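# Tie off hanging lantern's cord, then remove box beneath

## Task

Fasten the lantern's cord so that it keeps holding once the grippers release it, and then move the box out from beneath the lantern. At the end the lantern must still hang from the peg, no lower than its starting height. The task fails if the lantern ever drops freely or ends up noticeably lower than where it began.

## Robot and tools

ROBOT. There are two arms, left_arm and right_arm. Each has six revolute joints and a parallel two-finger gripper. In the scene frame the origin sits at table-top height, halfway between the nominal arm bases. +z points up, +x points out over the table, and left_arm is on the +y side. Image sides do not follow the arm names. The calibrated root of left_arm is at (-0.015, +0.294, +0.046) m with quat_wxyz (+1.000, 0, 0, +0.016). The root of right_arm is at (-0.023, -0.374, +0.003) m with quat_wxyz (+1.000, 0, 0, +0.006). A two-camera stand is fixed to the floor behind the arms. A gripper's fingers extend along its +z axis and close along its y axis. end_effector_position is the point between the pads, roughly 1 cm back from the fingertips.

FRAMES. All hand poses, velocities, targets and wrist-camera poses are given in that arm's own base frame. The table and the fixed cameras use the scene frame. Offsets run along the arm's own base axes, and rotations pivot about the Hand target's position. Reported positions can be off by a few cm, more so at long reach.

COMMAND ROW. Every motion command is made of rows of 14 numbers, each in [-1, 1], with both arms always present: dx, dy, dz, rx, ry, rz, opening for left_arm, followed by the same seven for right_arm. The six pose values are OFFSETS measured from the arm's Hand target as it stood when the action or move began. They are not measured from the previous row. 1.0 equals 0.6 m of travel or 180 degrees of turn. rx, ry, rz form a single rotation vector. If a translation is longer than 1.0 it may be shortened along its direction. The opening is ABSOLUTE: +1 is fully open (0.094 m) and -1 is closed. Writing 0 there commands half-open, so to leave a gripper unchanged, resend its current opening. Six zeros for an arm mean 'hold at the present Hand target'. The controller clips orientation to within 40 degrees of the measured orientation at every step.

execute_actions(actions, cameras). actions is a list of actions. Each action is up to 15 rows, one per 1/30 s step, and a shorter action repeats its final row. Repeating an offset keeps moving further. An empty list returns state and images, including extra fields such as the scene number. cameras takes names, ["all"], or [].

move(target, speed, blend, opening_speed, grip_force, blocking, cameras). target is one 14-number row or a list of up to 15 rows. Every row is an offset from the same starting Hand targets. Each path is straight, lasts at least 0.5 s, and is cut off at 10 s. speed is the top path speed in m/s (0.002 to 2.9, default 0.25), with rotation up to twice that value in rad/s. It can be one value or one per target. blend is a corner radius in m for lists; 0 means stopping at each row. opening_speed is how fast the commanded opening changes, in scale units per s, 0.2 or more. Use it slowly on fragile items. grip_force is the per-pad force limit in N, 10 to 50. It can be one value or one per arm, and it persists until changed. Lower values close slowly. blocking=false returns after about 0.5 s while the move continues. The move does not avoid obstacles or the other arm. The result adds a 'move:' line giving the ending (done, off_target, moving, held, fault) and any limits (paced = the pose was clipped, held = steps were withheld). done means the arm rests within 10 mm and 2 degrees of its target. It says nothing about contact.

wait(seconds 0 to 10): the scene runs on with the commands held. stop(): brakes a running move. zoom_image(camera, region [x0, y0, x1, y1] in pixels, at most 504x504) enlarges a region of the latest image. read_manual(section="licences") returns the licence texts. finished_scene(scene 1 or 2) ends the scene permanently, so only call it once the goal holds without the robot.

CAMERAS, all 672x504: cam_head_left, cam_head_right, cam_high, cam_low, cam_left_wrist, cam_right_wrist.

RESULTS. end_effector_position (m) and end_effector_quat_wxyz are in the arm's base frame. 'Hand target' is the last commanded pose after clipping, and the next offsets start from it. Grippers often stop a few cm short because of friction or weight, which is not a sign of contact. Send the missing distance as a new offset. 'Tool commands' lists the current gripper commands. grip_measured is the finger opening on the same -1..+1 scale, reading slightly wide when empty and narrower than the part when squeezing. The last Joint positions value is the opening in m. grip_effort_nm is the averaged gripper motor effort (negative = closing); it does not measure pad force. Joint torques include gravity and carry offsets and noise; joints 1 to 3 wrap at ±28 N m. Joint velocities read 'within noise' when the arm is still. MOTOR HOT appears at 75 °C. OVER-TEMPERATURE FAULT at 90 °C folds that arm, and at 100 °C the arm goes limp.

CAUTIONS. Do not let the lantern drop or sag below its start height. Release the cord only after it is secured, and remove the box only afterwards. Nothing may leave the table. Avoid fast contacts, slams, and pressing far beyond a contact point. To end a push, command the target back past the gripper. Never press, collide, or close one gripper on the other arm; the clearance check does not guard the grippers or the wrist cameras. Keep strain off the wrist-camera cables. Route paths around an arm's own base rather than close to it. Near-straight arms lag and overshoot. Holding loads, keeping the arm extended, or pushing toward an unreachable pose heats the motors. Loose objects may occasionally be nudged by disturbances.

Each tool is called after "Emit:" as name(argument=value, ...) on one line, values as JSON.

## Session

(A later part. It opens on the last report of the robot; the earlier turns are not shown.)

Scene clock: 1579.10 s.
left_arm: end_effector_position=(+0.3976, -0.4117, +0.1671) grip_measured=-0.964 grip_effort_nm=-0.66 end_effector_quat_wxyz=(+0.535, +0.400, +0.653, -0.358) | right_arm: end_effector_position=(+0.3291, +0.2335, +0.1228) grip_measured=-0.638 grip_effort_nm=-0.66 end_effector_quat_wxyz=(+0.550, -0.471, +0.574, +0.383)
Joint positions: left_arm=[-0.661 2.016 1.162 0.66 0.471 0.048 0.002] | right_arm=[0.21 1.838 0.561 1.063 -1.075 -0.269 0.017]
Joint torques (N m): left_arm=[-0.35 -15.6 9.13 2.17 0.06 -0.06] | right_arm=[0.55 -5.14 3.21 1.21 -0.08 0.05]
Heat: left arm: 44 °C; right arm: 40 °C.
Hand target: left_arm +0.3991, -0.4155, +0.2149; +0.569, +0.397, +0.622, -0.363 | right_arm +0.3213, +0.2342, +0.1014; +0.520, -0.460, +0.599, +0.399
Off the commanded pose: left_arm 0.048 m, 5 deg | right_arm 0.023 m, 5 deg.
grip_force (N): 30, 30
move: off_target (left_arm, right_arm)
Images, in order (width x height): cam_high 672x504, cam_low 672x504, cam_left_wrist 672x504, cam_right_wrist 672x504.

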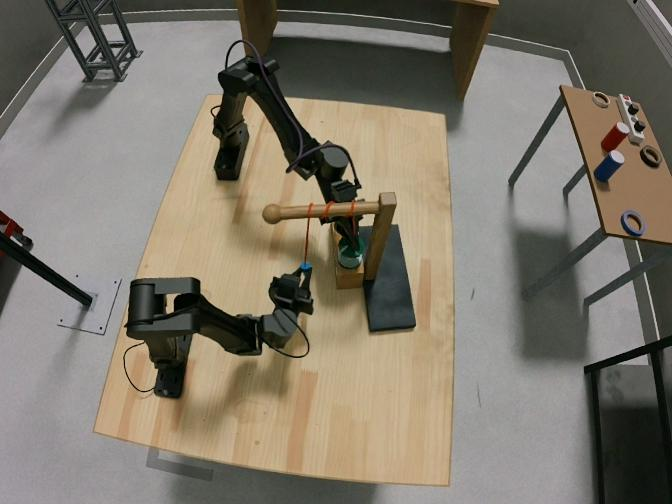

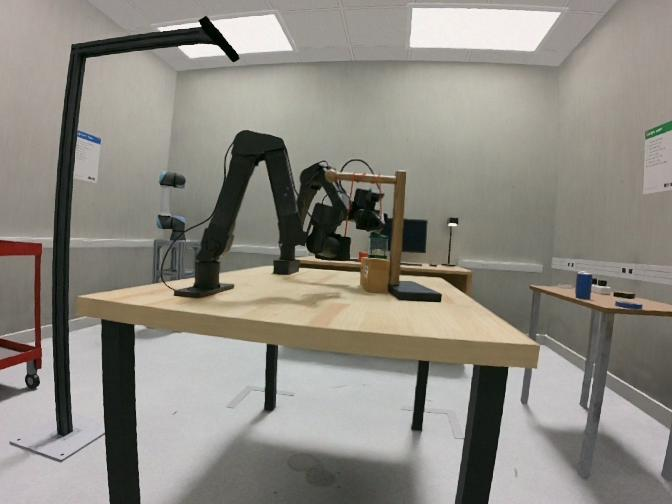

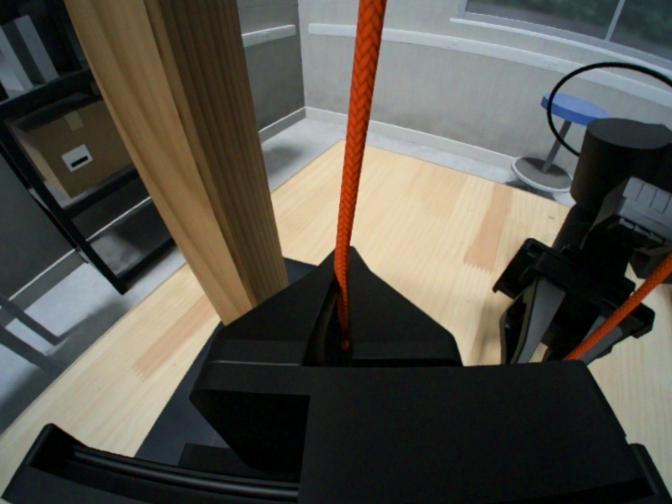

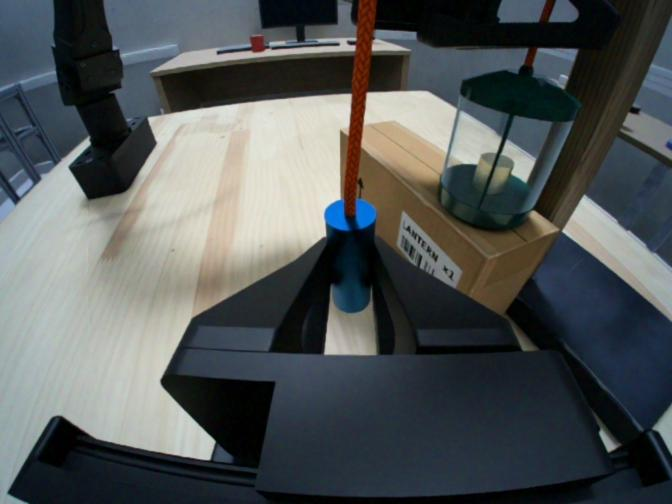

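Emit:
zoom_image(camera="cam_low", region=[350, 220, 410, 290])

Emit:
zoom_image(camera="cam_right_wrist", region=[340, 40, 640, 340])

Scaled by 7.200 from the camera's 672x504 image, which has a finer 960x720 frame.

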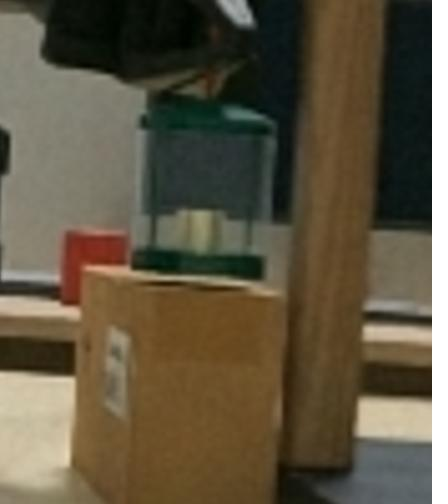

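Scaled by 1.680 from the camera's 672x504 image, which has a finer 960x720 frame.

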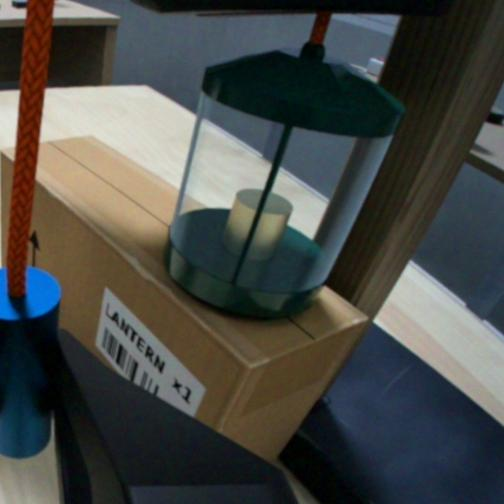

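Emit:
move(target=[[0, 0, 0.042, 0, 0, 0, -1.0, 0.01, 0, -0.01, 0, 0, 0, -0.75], [0, 0, 0.075, 0, 0, 0, -1.0, 0.015, 0, -0.025, 0, 0, 0, -0.75]], speed=0.05, blend=[0.01, 0], cameras=["cam_right_wrist", "cam_low", "cam_high", "cam_left_wrist"])

Emit:
zoom_image(camera="cam_low", region=[300, 150, 450, 320])

Emit:
zoom_image(camera="cam_high", region=[240, 170, 430, 350])

Scene clock: 1625.63 s.
left_arm: end_effector_position=(+0.3993, -0.4129, +0.2047) grip_measured=-0.964 grip_effort_nm=-0.66 end_effector_quat_wxyz=(+0.526, +0.399, +0.660, -0.357) | right_arm: end_effector_position=(+0.3282, +0.2333, +0.0878) grip_measured=-0.638 grip_effort_nm=-0.66 end_effector_quat_wxyz=(+0.519, -0.458, +0.602, +0.398)
Joint positions: left_arm=[-0.661 1.943 1.251 0.476 0.47 0.046 0.002] | right_arm=[0.21 1.943 0.561 1.074 -1.075 -0.269 0.017]
Joint torques (N m): left_arm=[-0.32 -15.64 9.8 2.38 0.05 -0.06] | right_arm=[-0.09 -6.37 5.59 1.66 -0.21 -0.02]
Heat: left arm: 49 °C; right arm: 38 °C.
Hand target: left_arm +0.3992, -0.4155, +0.2598; +0.569, +0.397, +0.622, -0.363 | right_arm +0.3303, +0.2342, +0.0864; +0.520, -0.460, +0.599, +0.399
Off the commanded pose: left_arm 0.055 m, 7 deg | right_arm 0.003 m, 0 deg.
grip_force (N): 30, 30
move: off_target (left_arm); blend cut to 0.0099 m at target 1
Images, in order (width x height): cam_high 672x504, cam_low 672x504, cam_left_wrist 672x504, cam_right_wrist 672x504.

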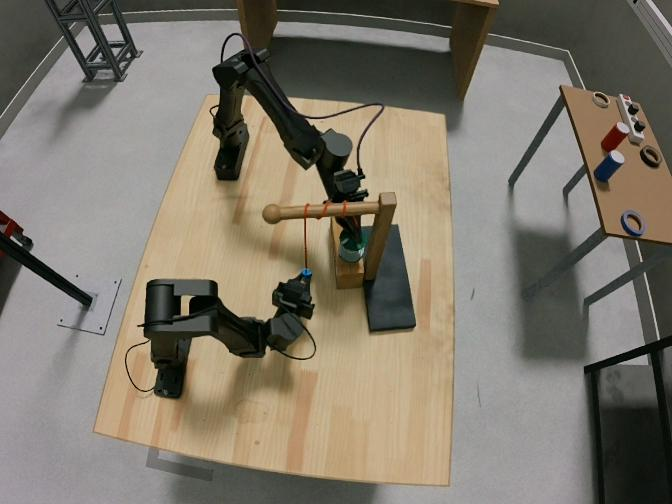

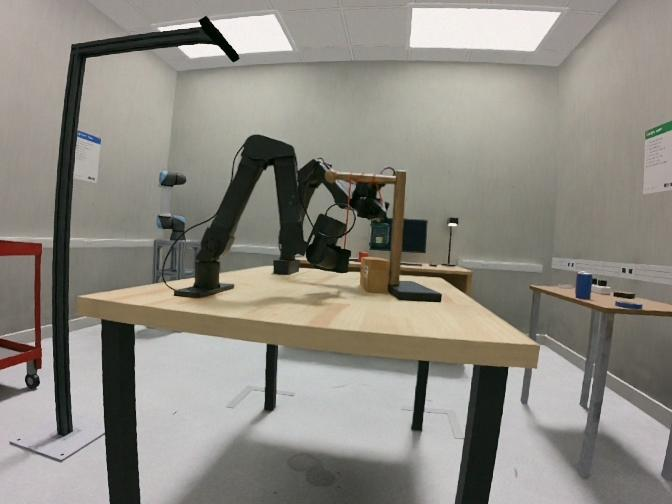

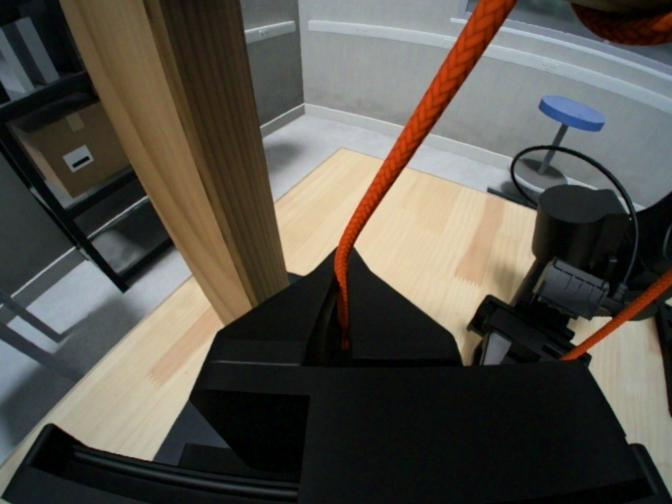

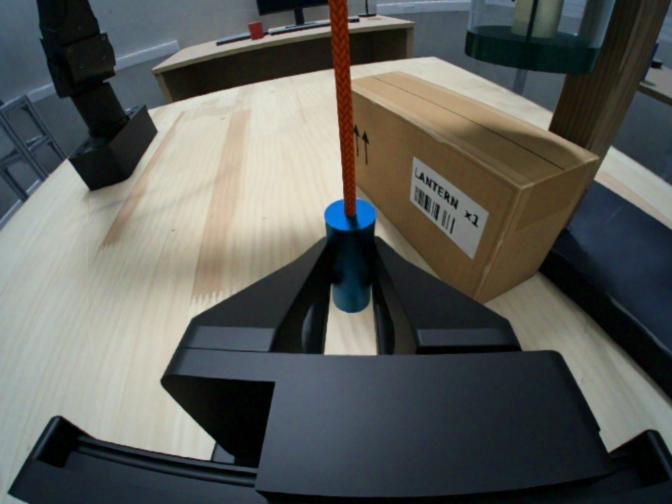

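Scaled by 2.965 from the camera's 672x504 image, which has a finer 960x720 frame.

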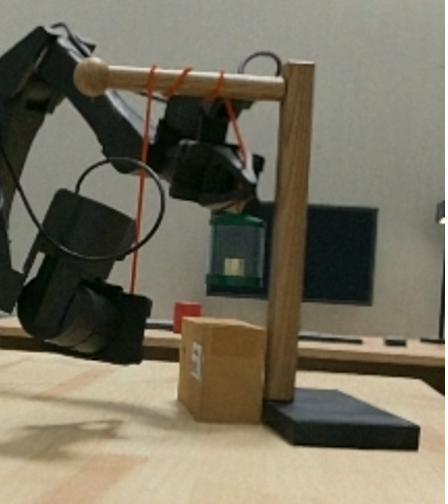

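Scaled by 2.653 from the camera's 672x504 image, which has a finer 960x720 frame.

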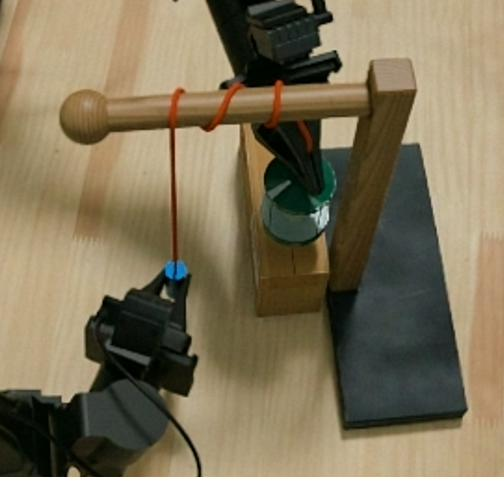

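Emit:
move(target=[0,0,0,0,0,0,-1.0, 0,0,-0.05,0,0,0,-0.75], speed=0.06, cameras=["cam_low","cam_high","cam_right_wrist"])

Scene clock: 1646.20 s.
left_arm: end_effector_position=(+0.3993, -0.4129, +0.2047) grip_measured=-0.964 grip_effort_nm=-0.66 end_effector_quat_wxyz=(+0.526, +0.399, +0.660, -0.357) | right_arm: end_effector_position=(+0.3339, +0.2352, +0.0784) grip_measured=-0.638 grip_effort_nm=-0.66 end_effector_quat_wxyz=(+0.552, -0.473, +0.569, +0.384)
Joint positions: left_arm=[-0.661 1.943 1.251 0.476 0.47 0.046 0.002] | right_arm=[0.21 2.07 0.571 1.292 -1.082 -0.269 0.017]
Joint torques (N m): left_arm=[-0.36 -15.61 9.84 2.38 0.05 -0.05] | right_arm=[-0.02 -5.38 3.41 1 -0.08 0.04]
Heat: left arm: 53 °C; right arm: 38 °C.
Hand target: left_arm +0.3992, -0.4155, +0.2598; +0.569, +0.397, +0.622, -0.363 | right_arm +0.3303, +0.2342, +0.0564; +0.520, -0.460, +0.599, +0.399
Off the commanded pose: left_arm 0.055 m, 7 deg | right_arm 0.022 m, 5 deg.
grip_force (N): 30, 30
move: off_target (left_arm, right_arm)
Images, in order (width x height): cam_high 672x504, cam_low 672x504, cam_right_wrist 672x504.

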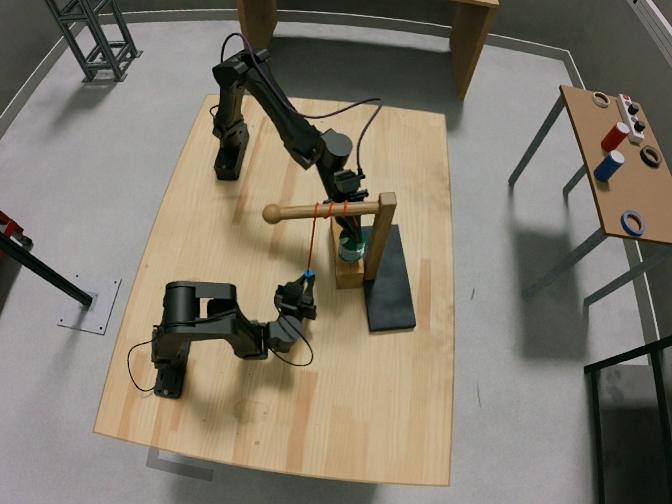

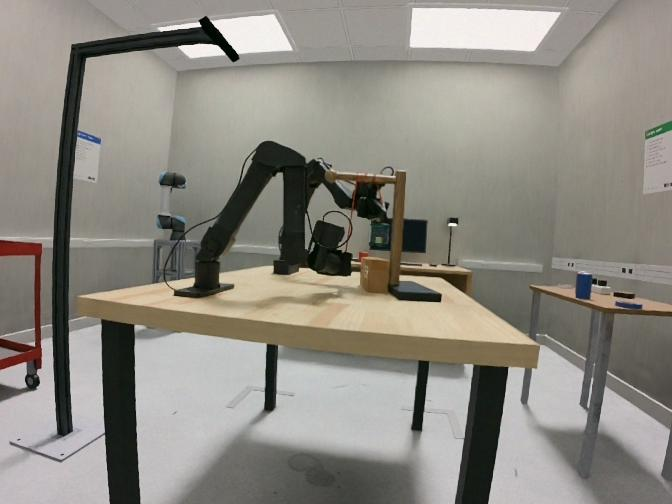

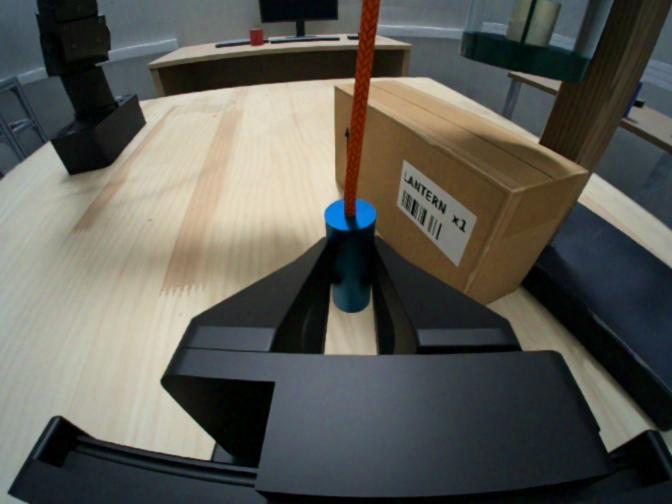

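Emit:
zoom_image(camera="cam_low", region=[300, 150, 450, 320])

Emit:
zoom_image(camera="cam_high", region=[240, 170, 430, 350])

Scaled by 2.965 from the camera's 672x504 image, which has a finer 960x720 frame.

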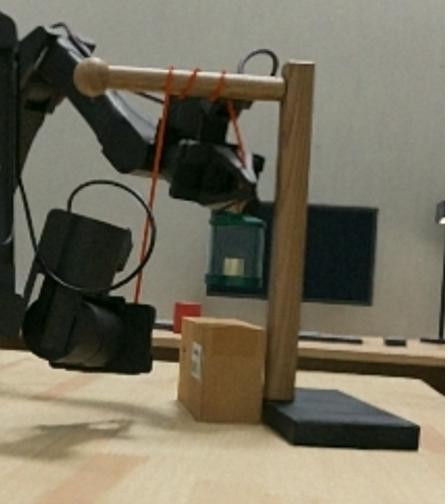

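Scaled by 2.653 from the camera's 672x504 image, which has a finer 960x720 frame.

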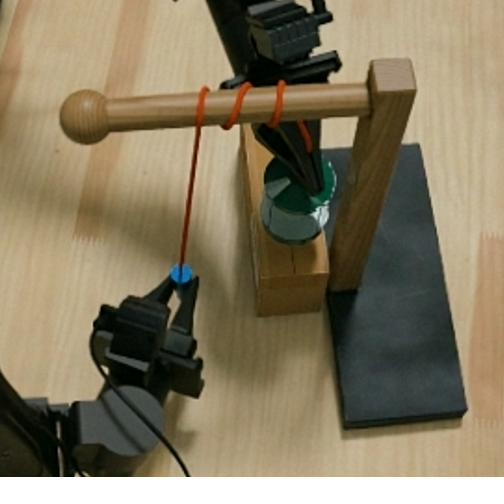

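Emit:
move(target=[0,0,0,0,0,0,-1.0, 0,0,-0.03,0,0,0,-0.75], speed=0.06, cameras=["cam_low","cam_high"])

Emit:
zoom_image(camera="cam_low", region=[300, 150, 450, 320])

Emit:
zoom_image(camera="cam_high", region=[240, 170, 430, 350])

Scene clock: 1662.87 s.
left_arm: end_effector_position=(+0.3993, -0.4129, +0.2047) grip_measured=-0.964 grip_effort_nm=-0.66 end_effector_quat_wxyz=(+0.526, +0.399, +0.660, -0.357) | right_arm: end_effector_position=(+0.3371, +0.2359, +0.0761) grip_measured=-0.638 grip_effort_nm=-0.65 end_effector_quat_wxyz=(+0.576, -0.481, +0.546, +0.372)
Joint positions: left_arm=[-0.661 1.943 1.251 0.476 0.47 0.046 0.002] | right_arm=[0.21 2.146 0.582 1.439 -1.082 -0.261 0.017]
Joint torques (N m): left_arm=[-0.36 -15.69 9.81 2.38 0.06 -0.05] | right_arm=[-0.16 -4.49 2.06 0.48 -0.03 0.02]
Heat: left arm: 55 °C; right arm: 37 °C.
Hand target: left_arm +0.3992, -0.4155, +0.2598; +0.569, +0.397, +0.622, -0.363 | right_arm +0.3303, +0.2342, +0.0383; +0.520, -0.460, +0.599, +0.399
Off the commanded pose: left_arm 0.055 m, 7 deg | right_arm 0.038 m, 10 deg.
grip_force (N): 30, 30
move: off_target (left_arm, right_arm)
Images, in order (width x height): cam_high 672x504, cam_low 672x504.

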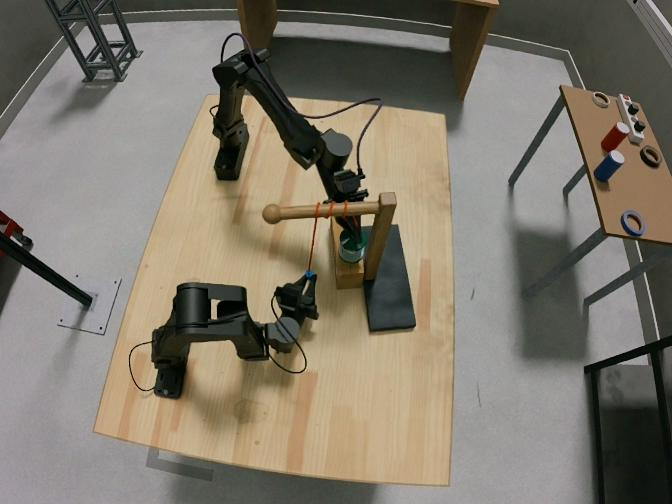

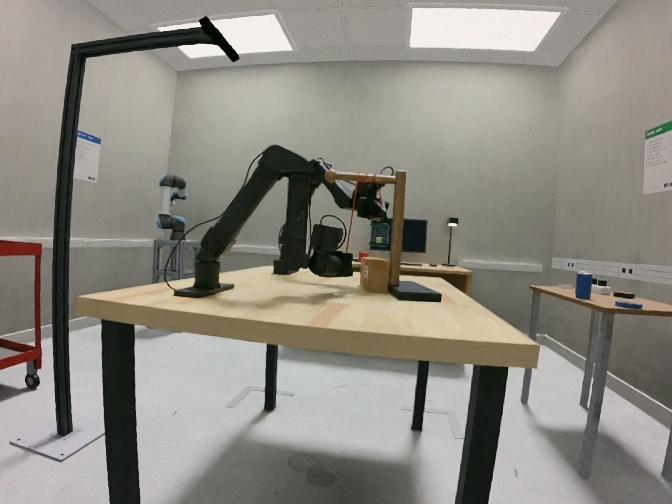

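Scaled by 2.965 from the camera's 672x504 image, which has a finer 960x720 frame.

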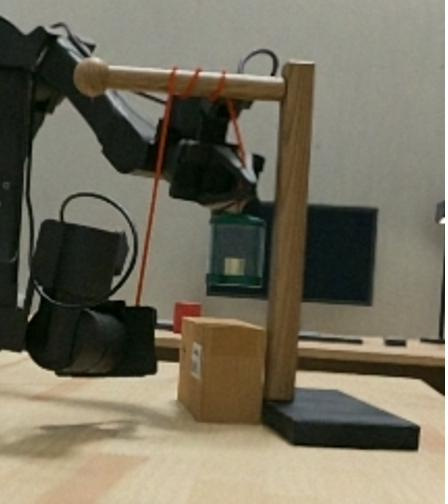

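Scaled by 2.653 from the camera's 672x504 image, which has a finer 960x720 frame.

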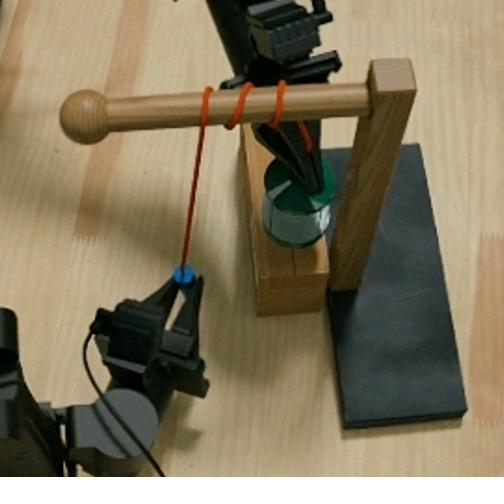

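Emit:
move(target=[0,0,-0.025,0,0,0,-1.0, 0,0,0,0,0,0,-0.75], speed=0.05)

Emit:
move(target=[0,0,-0.025,0,0,0,-1.0, 0,0,0,0,0,0,-0.75], speed=0.05, cameras=["cam_low", "cam_left_wrist"])

Emit:
zoom_image(camera="cam_low", region=[300, 150, 450, 320])

Scene clock: 1684.83 s.
left_arm: end_effector_position=(+0.4000, -0.4135, +0.2087) grip_measured=-0.964 grip_effort_nm=-0.66 end_effector_quat_wxyz=(+0.533, +0.399, +0.655, -0.358) | right_arm: end_effector_position=(+0.3368, +0.2358, +0.0732) grip_measured=-0.638 grip_effort_nm=-0.66 end_effector_quat_wxyz=(+0.574, -0.480, +0.548, +0.374)
Joint positions: left_arm=[-0.661 1.943 1.251 0.494 0.47 0.046 0.002] | right_arm=[0.21 2.154 0.582 1.439 -1.082 -0.26 0.017]
Joint torques (N m): left_arm=[-0.34 -13.6 7.57 2.73 0.06 -0.05] | right_arm=[-0.13 -5.03 2.15 0.5 -0.04 0.01]
Heat: left arm: 57 °C; right arm: 36 °C.
Hand target: left_arm +0.3992, -0.4155, +0.2448; +0.569, +0.397, +0.622, -0.363 | right_arm +0.3303, +0.2342, +0.0384; +0.520, -0.460, +0.599, +0.399
Off the commanded pose: left_arm 0.036 m, 6 deg | right_arm 0.036 m, 9 deg.
grip_force (N): 30, 30
move: off_target (left_arm, right_arm)

Scene clock: 1685.80 s.
left_arm: end_effector_position=(+0.4005, -0.4139, +0.2160) grip_measured=-0.964 grip_effort_nm=-0.66 end_effector_quat_wxyz=(+0.548, +0.398, +0.641, -0.360) | right_arm: end_effector_position=(+0.3360, +0.2357, +0.0674) grip_measured=-0.638 grip_effort_nm=-0.66 end_effector_quat_wxyz=(+0.565, -0.477, +0.557, +0.378)
Joint positions: left_arm=[-0.661 1.943 1.242 0.544 0.47 0.046 0.002] | right_arm=[0.21 2.162 0.582 1.42 -1.082 -0.26 0.017]
Joint torques (N m): left_arm=[-0.32 -11.47 6.12 2.8 0.05 -0.04] | right_arm=[-0.14 -5.68 2.39 0.65 -0.05 0]
Heat: left arm: 57 °C; right arm: 36 °C.
Hand target: left_arm +0.3992, -0.4155, +0.2298; +0.569, +0.397, +0.622, -0.363 | right_arm +0.3302, +0.2342, +0.0383; +0.520, -0.460, +0.599, +0.399
Off the commanded pose: left_arm 0.014 m, 3 deg | right_arm 0.030 m, 8 deg.
grip_force (N): 30, 30
move: off_target (left_arm, right_arm)
Images, in order (width x height): cam_low 672x504, cam_left_wrist 672x504.

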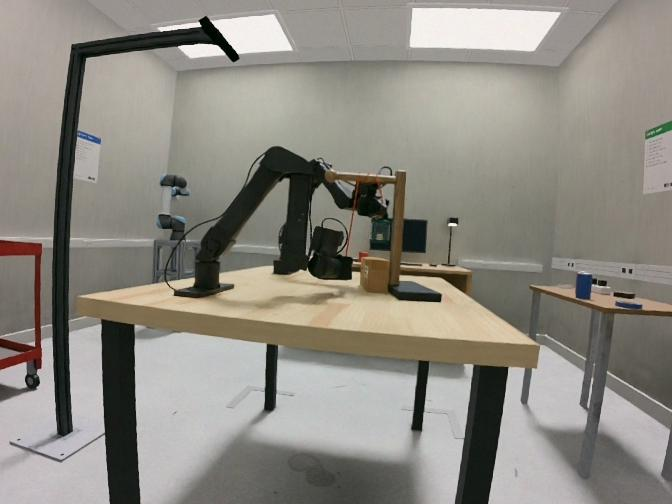

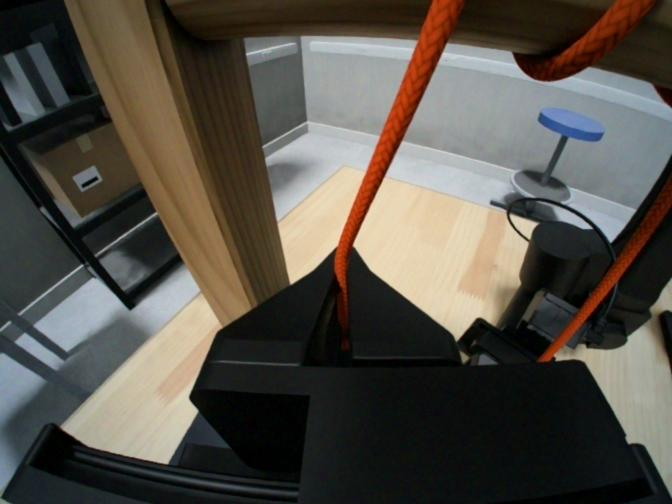

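Scaled by 2.965 from the camera's 672x504 image, which has a finer 960x720 frame.

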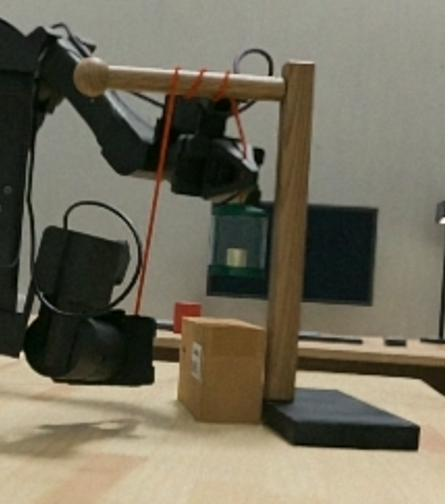

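Emit:
move(target=[0,0,-0.025,0,0,0,-1.0, 0,0,0,0,0,0,-0.75], speed=0.05)

Emit:
move(target=[0,0,-0.017,0,0,0,-1.0, 0,0,0,0,0,0,-0.75], speed=0.05, cameras=["cam_low", "cam_left_wrist"])

Emit:
zoom_image(camera="cam_low", region=[300, 150, 450, 320])

Scene clock: 1701.03 s.
left_arm: end_effector_position=(+0.3987, -0.4124, +0.2157) grip_measured=-0.964 grip_effort_nm=-0.66 end_effector_quat_wxyz=(+0.558, +0.397, +0.633, -0.361) | right_arm: end_effector_position=(+0.3359, +0.2356, +0.0671) grip_measured=-0.638 grip_effort_nm=-0.66 end_effector_quat_wxyz=(+0.564, -0.477, +0.558, +0.379)
Joint positions: left_arm=[-0.661 1.943 1.214 0.599 0.47 0.046 0.002] | right_arm=[0.21 2.162 0.582 1.418 -1.082 -0.26 0.017]
Joint torques (N m): left_arm=[-0.31 -9.35 5.96 2.81 0.04 -0.05] | right_arm=[0.02 -5.71 2.44 0.68 -0.04 -0.02]
Heat: left arm: 55 °C; right arm: 36 °C.
Hand target: left_arm +0.3991, -0.4155, +0.2146; +0.569, +0.397, +0.622, -0.363 | right_arm +0.3302, +0.2342, +0.0383; +0.520, -0.460, +0.599, +0.399
Off the commanded pose: left_arm 0.003 m, 2 deg | right_arm 0.029 m, 8 deg.
grip_force (N): 30, 30
move: off_target (right_arm)

Scene clock: 1701.93 s.
left_arm: end_effector_position=(+0.3992, -0.4128, +0.2157) grip_measured=-0.964 grip_effort_nm=-0.66 end_effector_quat_wxyz=(+0.570, +0.396, +0.622, -0.362) | right_arm: end_effector_position=(+0.3359, +0.2356, +0.0669) grip_measured=-0.638 grip_effort_nm=-0.66 end_effector_quat_wxyz=(+0.564, -0.476, +0.558, +0.379)
Joint positions: left_arm=[-0.661 1.956 1.199 0.658 0.47 0.046 0.002] | right_arm=[0.21 2.162 0.582 1.417 -1.082 -0.26 0.017]
Joint torques (N m): left_arm=[-0.29 -8.85 5.68 2.54 0.01 -0.05] | right_arm=[-0.06 -5.71 2.5 0.68 -0.04 -0.01]
Heat: left arm: 55 °C; right arm: 36 °C.
Hand target: left_arm +0.3992, -0.4155, +0.2046; +0.569, +0.397, +0.622, -0.363 | right_arm +0.3302, +0.2342, +0.0383; +0.520, -0.460, +0.599, +0.399
Off the commanded pose: left_arm 0.012 m, 0 deg | right_arm 0.029 m, 8 deg.
grip_force (N): 30, 30
move: off_target (left_arm, right_arm)
Images, in order (width x height): cam_low 672x504, cam_left_wrist 672x504.

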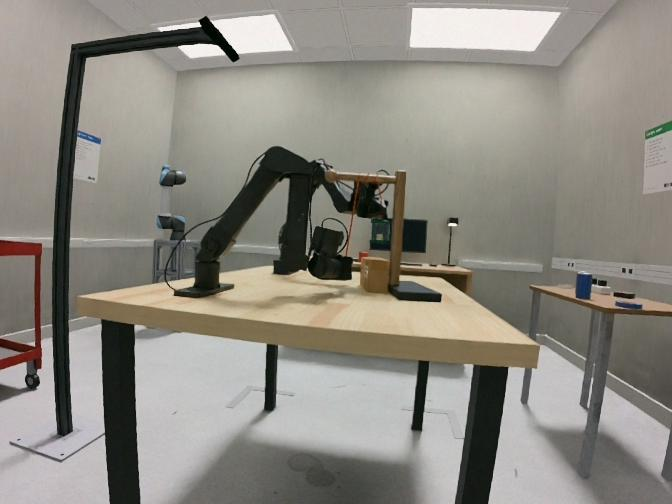

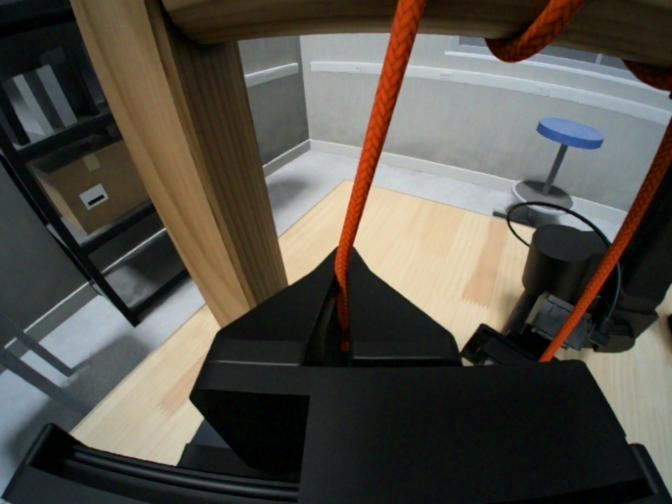

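Scaled by 2.965 from the camera's 672x504 image, which has a finer 960x720 frame.

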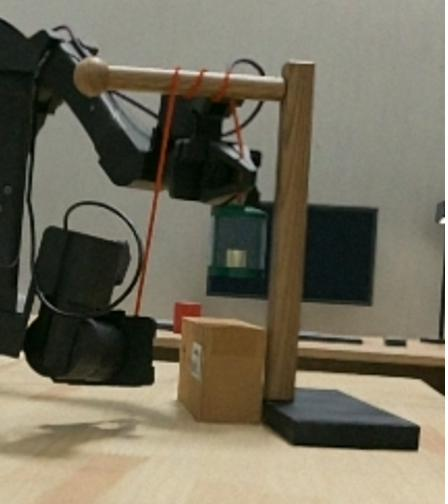

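Emit:
move(target=[0,0,0,0,0,0,-1.0, 0,0,0.048,0,0,0,-0.75], speed=0.04)

Emit:
move(target=[0,0,0,0,0,0,-1.0, 0,0,0.025,0,0,0,-0.75], speed=0.04, cameras=["cam_low", "cam_high"])

Emit:
zoom_image(camera="cam_low", region=[300, 150, 450, 320])

Scene clock: 1722.73 s.
left_arm: end_effector_position=(+0.3992, -0.4128, +0.2158) grip_measured=-0.964 grip_effort_nm=-0.66 end_effector_quat_wxyz=(+0.570, +0.396, +0.622, -0.362) | right_arm: end_effector_position=(+0.3328, +0.2350, +0.0690) grip_measured=-0.638 grip_effort_nm=-0.66 end_effector_quat_wxyz=(+0.531, -0.462, +0.590, +0.397)
Joint positions: left_arm=[-0.661 1.956 1.199 0.659 0.47 0.046 0.002] | right_arm=[0.21 2.077 0.576 1.239 -1.082 -0.255 0.017]
Joint torques (N m): left_arm=[-0.32 -8.9 5.67 2.57 0.03 -0.02] | right_arm=[0.05 -10.45 3.17 1.03 -0.1 -0.12]
Heat: left arm: 56 °C; right arm: 36 °C.
Hand target: left_arm +0.3992, -0.4155, +0.2047; +0.569, +0.397, +0.622, -0.363 | right_arm +0.3303, +0.2342, +0.0672; +0.520, -0.460, +0.599, +0.399
Off the commanded pose: left_arm 0.011 m, 0 deg | right_arm 0.003 m, 2 deg.
grip_force (N): 30, 30
move: off_target (left_arm)

Scene clock: 1723.73 s.
left_arm: end_effector_position=(+0.3995, -0.4131, +0.2135) grip_measured=-0.964 grip_effort_nm=-0.66 end_effector_quat_wxyz=(+0.568, +0.396, +0.623, -0.362) | right_arm: end_effector_position=(+0.3316, +0.2347, +0.0774) grip_measured=-0.638 grip_effort_nm=-0.65 end_effector_quat_wxyz=(+0.519, -0.458, +0.599, +0.402)
Joint positions: left_arm=[-0.661 1.961 1.199 0.659 0.47 0.046 0.002] | right_arm=[0.21 2.011 0.576 1.138 -1.082 -0.258 0.017]
Joint torques (N m): left_arm=[-0.36 -9.21 5.74 2.55 0.02 -0.03] | right_arm=[0.01 -10.93 3.71 1.3 -0.15 -0.1]
Heat: left arm: 56 °C; right arm: 36 °C.
Hand target: left_arm +0.3992, -0.4155, +0.2047; +0.569, +0.397, +0.622, -0.363 | right_arm +0.3303, +0.2342, +0.0822; +0.520, -0.460, +0.599, +0.399
Off the commanded pose: left_arm 0.009 m, 0 deg | right_arm 0.005 m, 0 deg.
grip_force (N): 30, 30
move: done
Images, in order (width x height): cam_high 672x504, cam_low 672x504.

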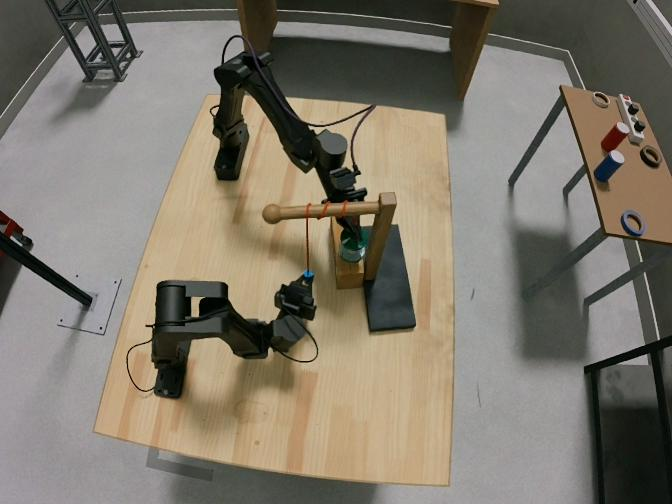

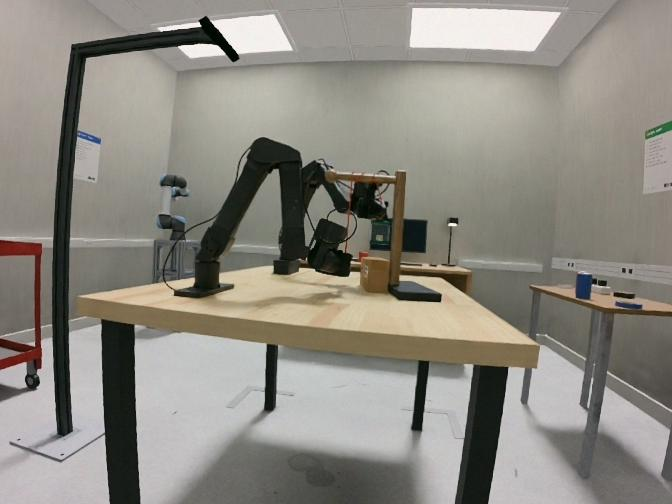

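Scaled by 2.965 from the camera's 672x504 image, which has a finer 960x720 frame.

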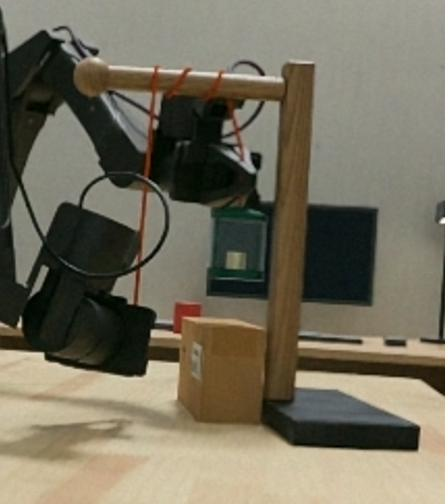

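Emit:
move(target=[0,0,0,0,0,0,-1.0, 0,0,0.025,0,0,0,-0.75], speed=0.04)

Emit:
move(target=[0,0,0,0,0,0,-1.0, 0,0,0.025,0,0,0,-0.75], speed=0.04, cameras=["cam_low", "cam_high", "cam_right_wrist"])

Emit:
zoom_image(camera="cam_low", region=[300, 150, 450, 320])

Emit:
zoom_image(camera="cam_high", region=[240, 170, 430, 350])

Scene clock: 1742.00 s.
left_arm: end_effector_position=(+0.3995, -0.4131, +0.2135) grip_measured=-0.964 grip_effort_nm=-0.66 end_effector_quat_wxyz=(+0.568, +0.396, +0.623, -0.362) | right_arm: end_effector_position=(+0.3303, +0.2343, +0.0897) grip_measured=-0.638 grip_effort_nm=-0.66 end_effector_quat_wxyz=(+0.514, -0.455, +0.604, +0.404)
Joint positions: left_arm=[-0.661 1.961 1.199 0.659 0.47 0.046 0.002] | right_arm=[0.21 1.939 0.576 1.051 -1.08 -0.258 0.017]
Joint torques (N m): left_arm=[-0.32 -9.18 5.65 2.57 0.03 -0.03] | right_arm=[0.02 -10.65 4.74 1.41 -0.16 -0.1]
Heat: left arm: 53 °C; right arm: 36 °C.
Hand target: left_arm +0.3992, -0.4155, +0.2047; +0.569, +0.397, +0.622, -0.363 | right_arm +0.3303, +0.2342, +0.0971; +0.520, -0.460, +0.599, +0.399
Off the commanded pose: left_arm 0.009 m, 0 deg | right_arm 0.008 m, 1 deg.
grip_force (N): 30, 30
move: done

Scene clock: 1743.13 s.
left_arm: end_effector_position=(+0.3995, -0.4131, +0.2135) grip_measured=-0.964 grip_effort_nm=-0.66 end_effector_quat_wxyz=(+0.568, +0.396, +0.623, -0.362) | right_arm: end_effector_position=(+0.3282, +0.2338, +0.1023) grip_measured=-0.638 grip_effort_nm=-0.66 end_effector_quat_wxyz=(+0.511, -0.454, +0.607, +0.405)
Joint positions: left_arm=[-0.661 1.961 1.199 0.659 0.47 0.046 0.002] | right_arm=[0.21 1.871 0.576 0.973 -1.08 -0.258 0.017]
Joint torques (N m): left_arm=[-0.32 -9.17 5.7 2.55 0.03 -0.04] | right_arm=[-0.02 -10.43 5.96 1.36 -0.16 -0.11]
Heat: left arm: 53 °C; right arm: 36 °C.
Hand target: left_arm +0.3992, -0.4155, +0.2047; +0.569, +0.397, +0.622, -0.363 | right_arm +0.3303, +0.2342, +0.1123; +0.520, -0.460, +0.599, +0.399
Off the commanded pose: left_arm 0.009 m, 0 deg | right_arm 0.010 m, 2 deg.
grip_force (N): 30, 30
move: done
Images, in order (width x height): cam_high 672x504, cam_low 672x504, cam_right_wrist 672x504.

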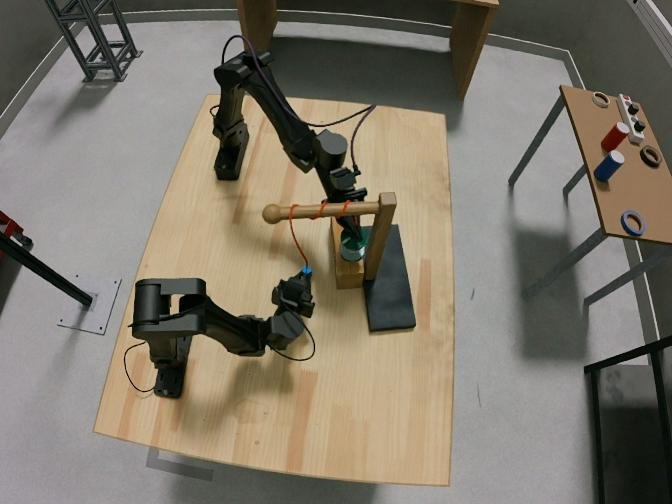

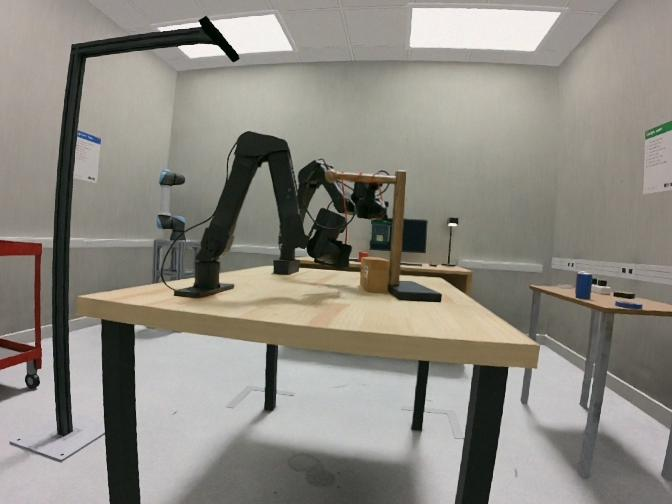

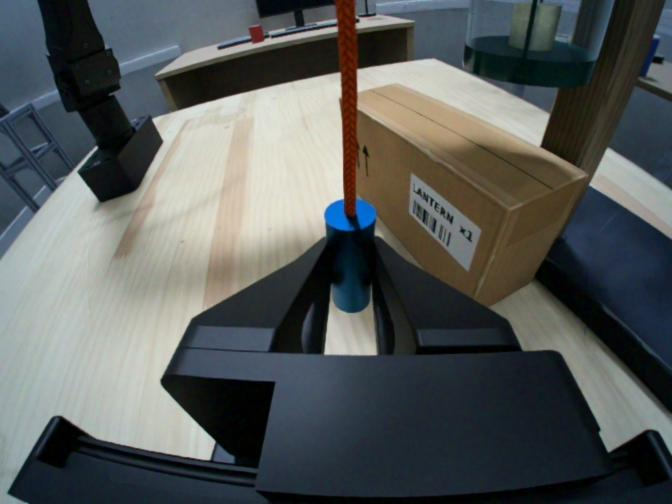

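Scaled by 2.965 from the camera's 672x504 image, which has a finer 960x720 frame.

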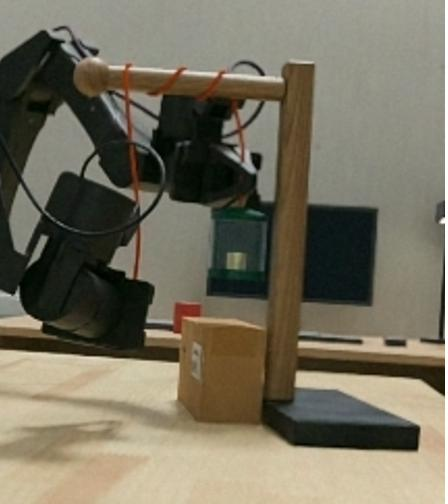

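Scaled by 2.653 from the camera's 672x504 image, which has a finer 960x720 frame.

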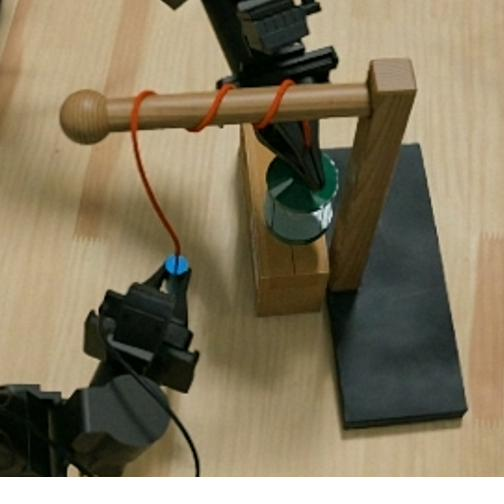

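Emit:
move(target=[0,0,-0.025,0,0,0,-1.0, 0,0,0,0,0,0,-0.75], speed=0.04)

Emit:
move(target=[0,0,-0.02,0,0,0,-1.0, 0,0,0,0,0,0,-0.75], speed=0.04, cameras=["cam_low", "cam_left_wrist"])

Emit:
zoom_image(camera="cam_low", region=[300, 150, 450, 320])

Scene clock: 1756.07 s.
left_arm: end_effector_position=(+0.3993, -0.4132, +0.1981) grip_measured=-0.964 grip_effort_nm=-0.66 end_effector_quat_wxyz=(+0.567, +0.397, +0.625, -0.362) | right_arm: end_effector_position=(+0.3282, +0.2338, +0.1022) grip_measured=-0.638 grip_effort_nm=-0.66 end_effector_quat_wxyz=(+0.511, -0.454, +0.607, +0.405)
Joint positions: left_arm=[-0.662 1.989 1.175 0.707 0.47 0.046 0.002] | right_arm=[0.21 1.871 0.576 0.972 -1.08 -0.259 0.017]
Joint torques (N m): left_arm=[-0.31 -9.09 5.67 2.63 0.02 -0.04] | right_arm=[-0.01 -10.37 5.94 1.39 -0.17 -0.1]
Heat: left arm: 52 °C; right arm: 36 °C.
Hand target: left_arm +0.3991, -0.4156, +0.1897; +0.569, +0.397, +0.622, -0.363 | right_arm +0.3303, +0.2342, +0.1123; +0.520, -0.460, +0.599, +0.399
Off the commanded pose: left_arm 0.009 m, 1 deg | right_arm 0.010 m, 2 deg.
grip_force (N): 30, 30
move: done

Scene clock: 1757.00 s.
left_arm: end_effector_position=(+0.3997, -0.4138, +0.1970) grip_measured=-0.964 grip_effort_nm=-0.66 end_effector_quat_wxyz=(+0.579, +0.396, +0.613, -0.364) | right_arm: end_effector_position=(+0.3282, +0.2338, +0.1022) grip_measured=-0.638 grip_effort_nm=-0.66 end_effector_quat_wxyz=(+0.511, -0.454, +0.607, +0.405)
Joint positions: left_arm=[-0.662 2.009 1.161 0.775 0.472 0.046 0.002] | right_arm=[0.21 1.871 0.576 0.972 -1.08 -0.259 0.017]
Joint torques (N m): left_arm=[-0.36 -8.73 5.16 2.34 0.02 -0.03] | right_arm=[0.03 -10.37 5.9 1.38 -0.18 -0.12]
Heat: left arm: 51 °C; right arm: 36 °C.
Hand target: left_arm +0.3991, -0.4155, +0.1775; +0.569, +0.397, +0.622, -0.363 | right_arm +0.3303, +0.2342, +0.1123; +0.520, -0.460, +0.599, +0.399
Off the commanded pose: left_arm 0.019 m, 2 deg | right_arm 0.010 m, 2 deg.
grip_force (N): 30, 30
move: off_target (left_arm)
Images, in order (width x height): cam_low 672x504, cam_left_wrist 672x504.

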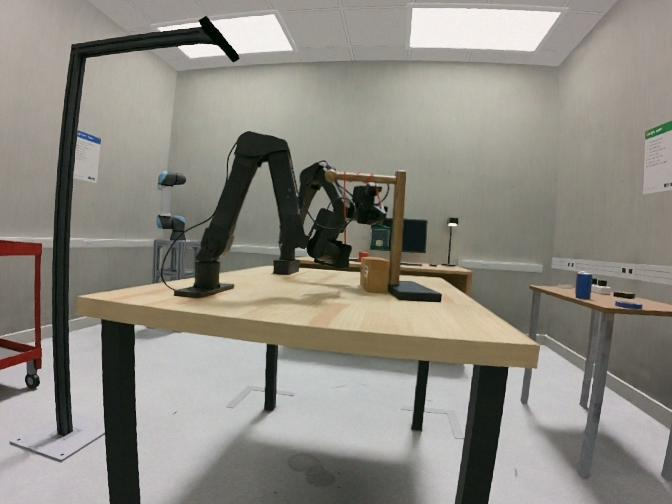

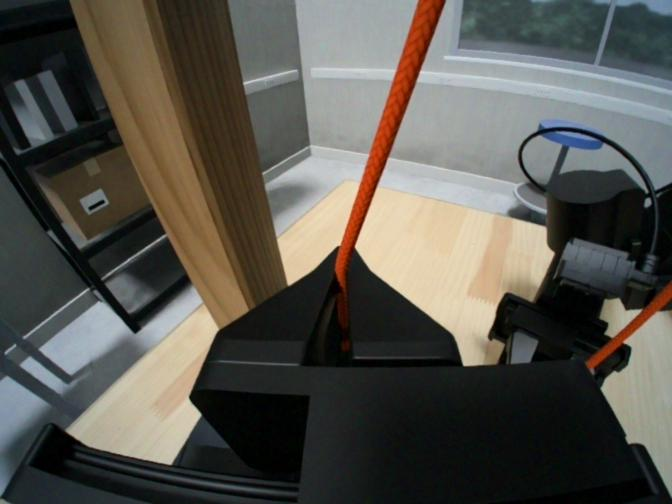

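Scaled by 2.965 from the camera's 672x504 image, which has a finer 960x720 frame.

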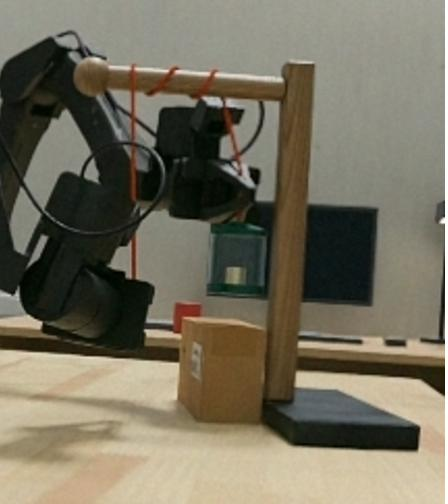

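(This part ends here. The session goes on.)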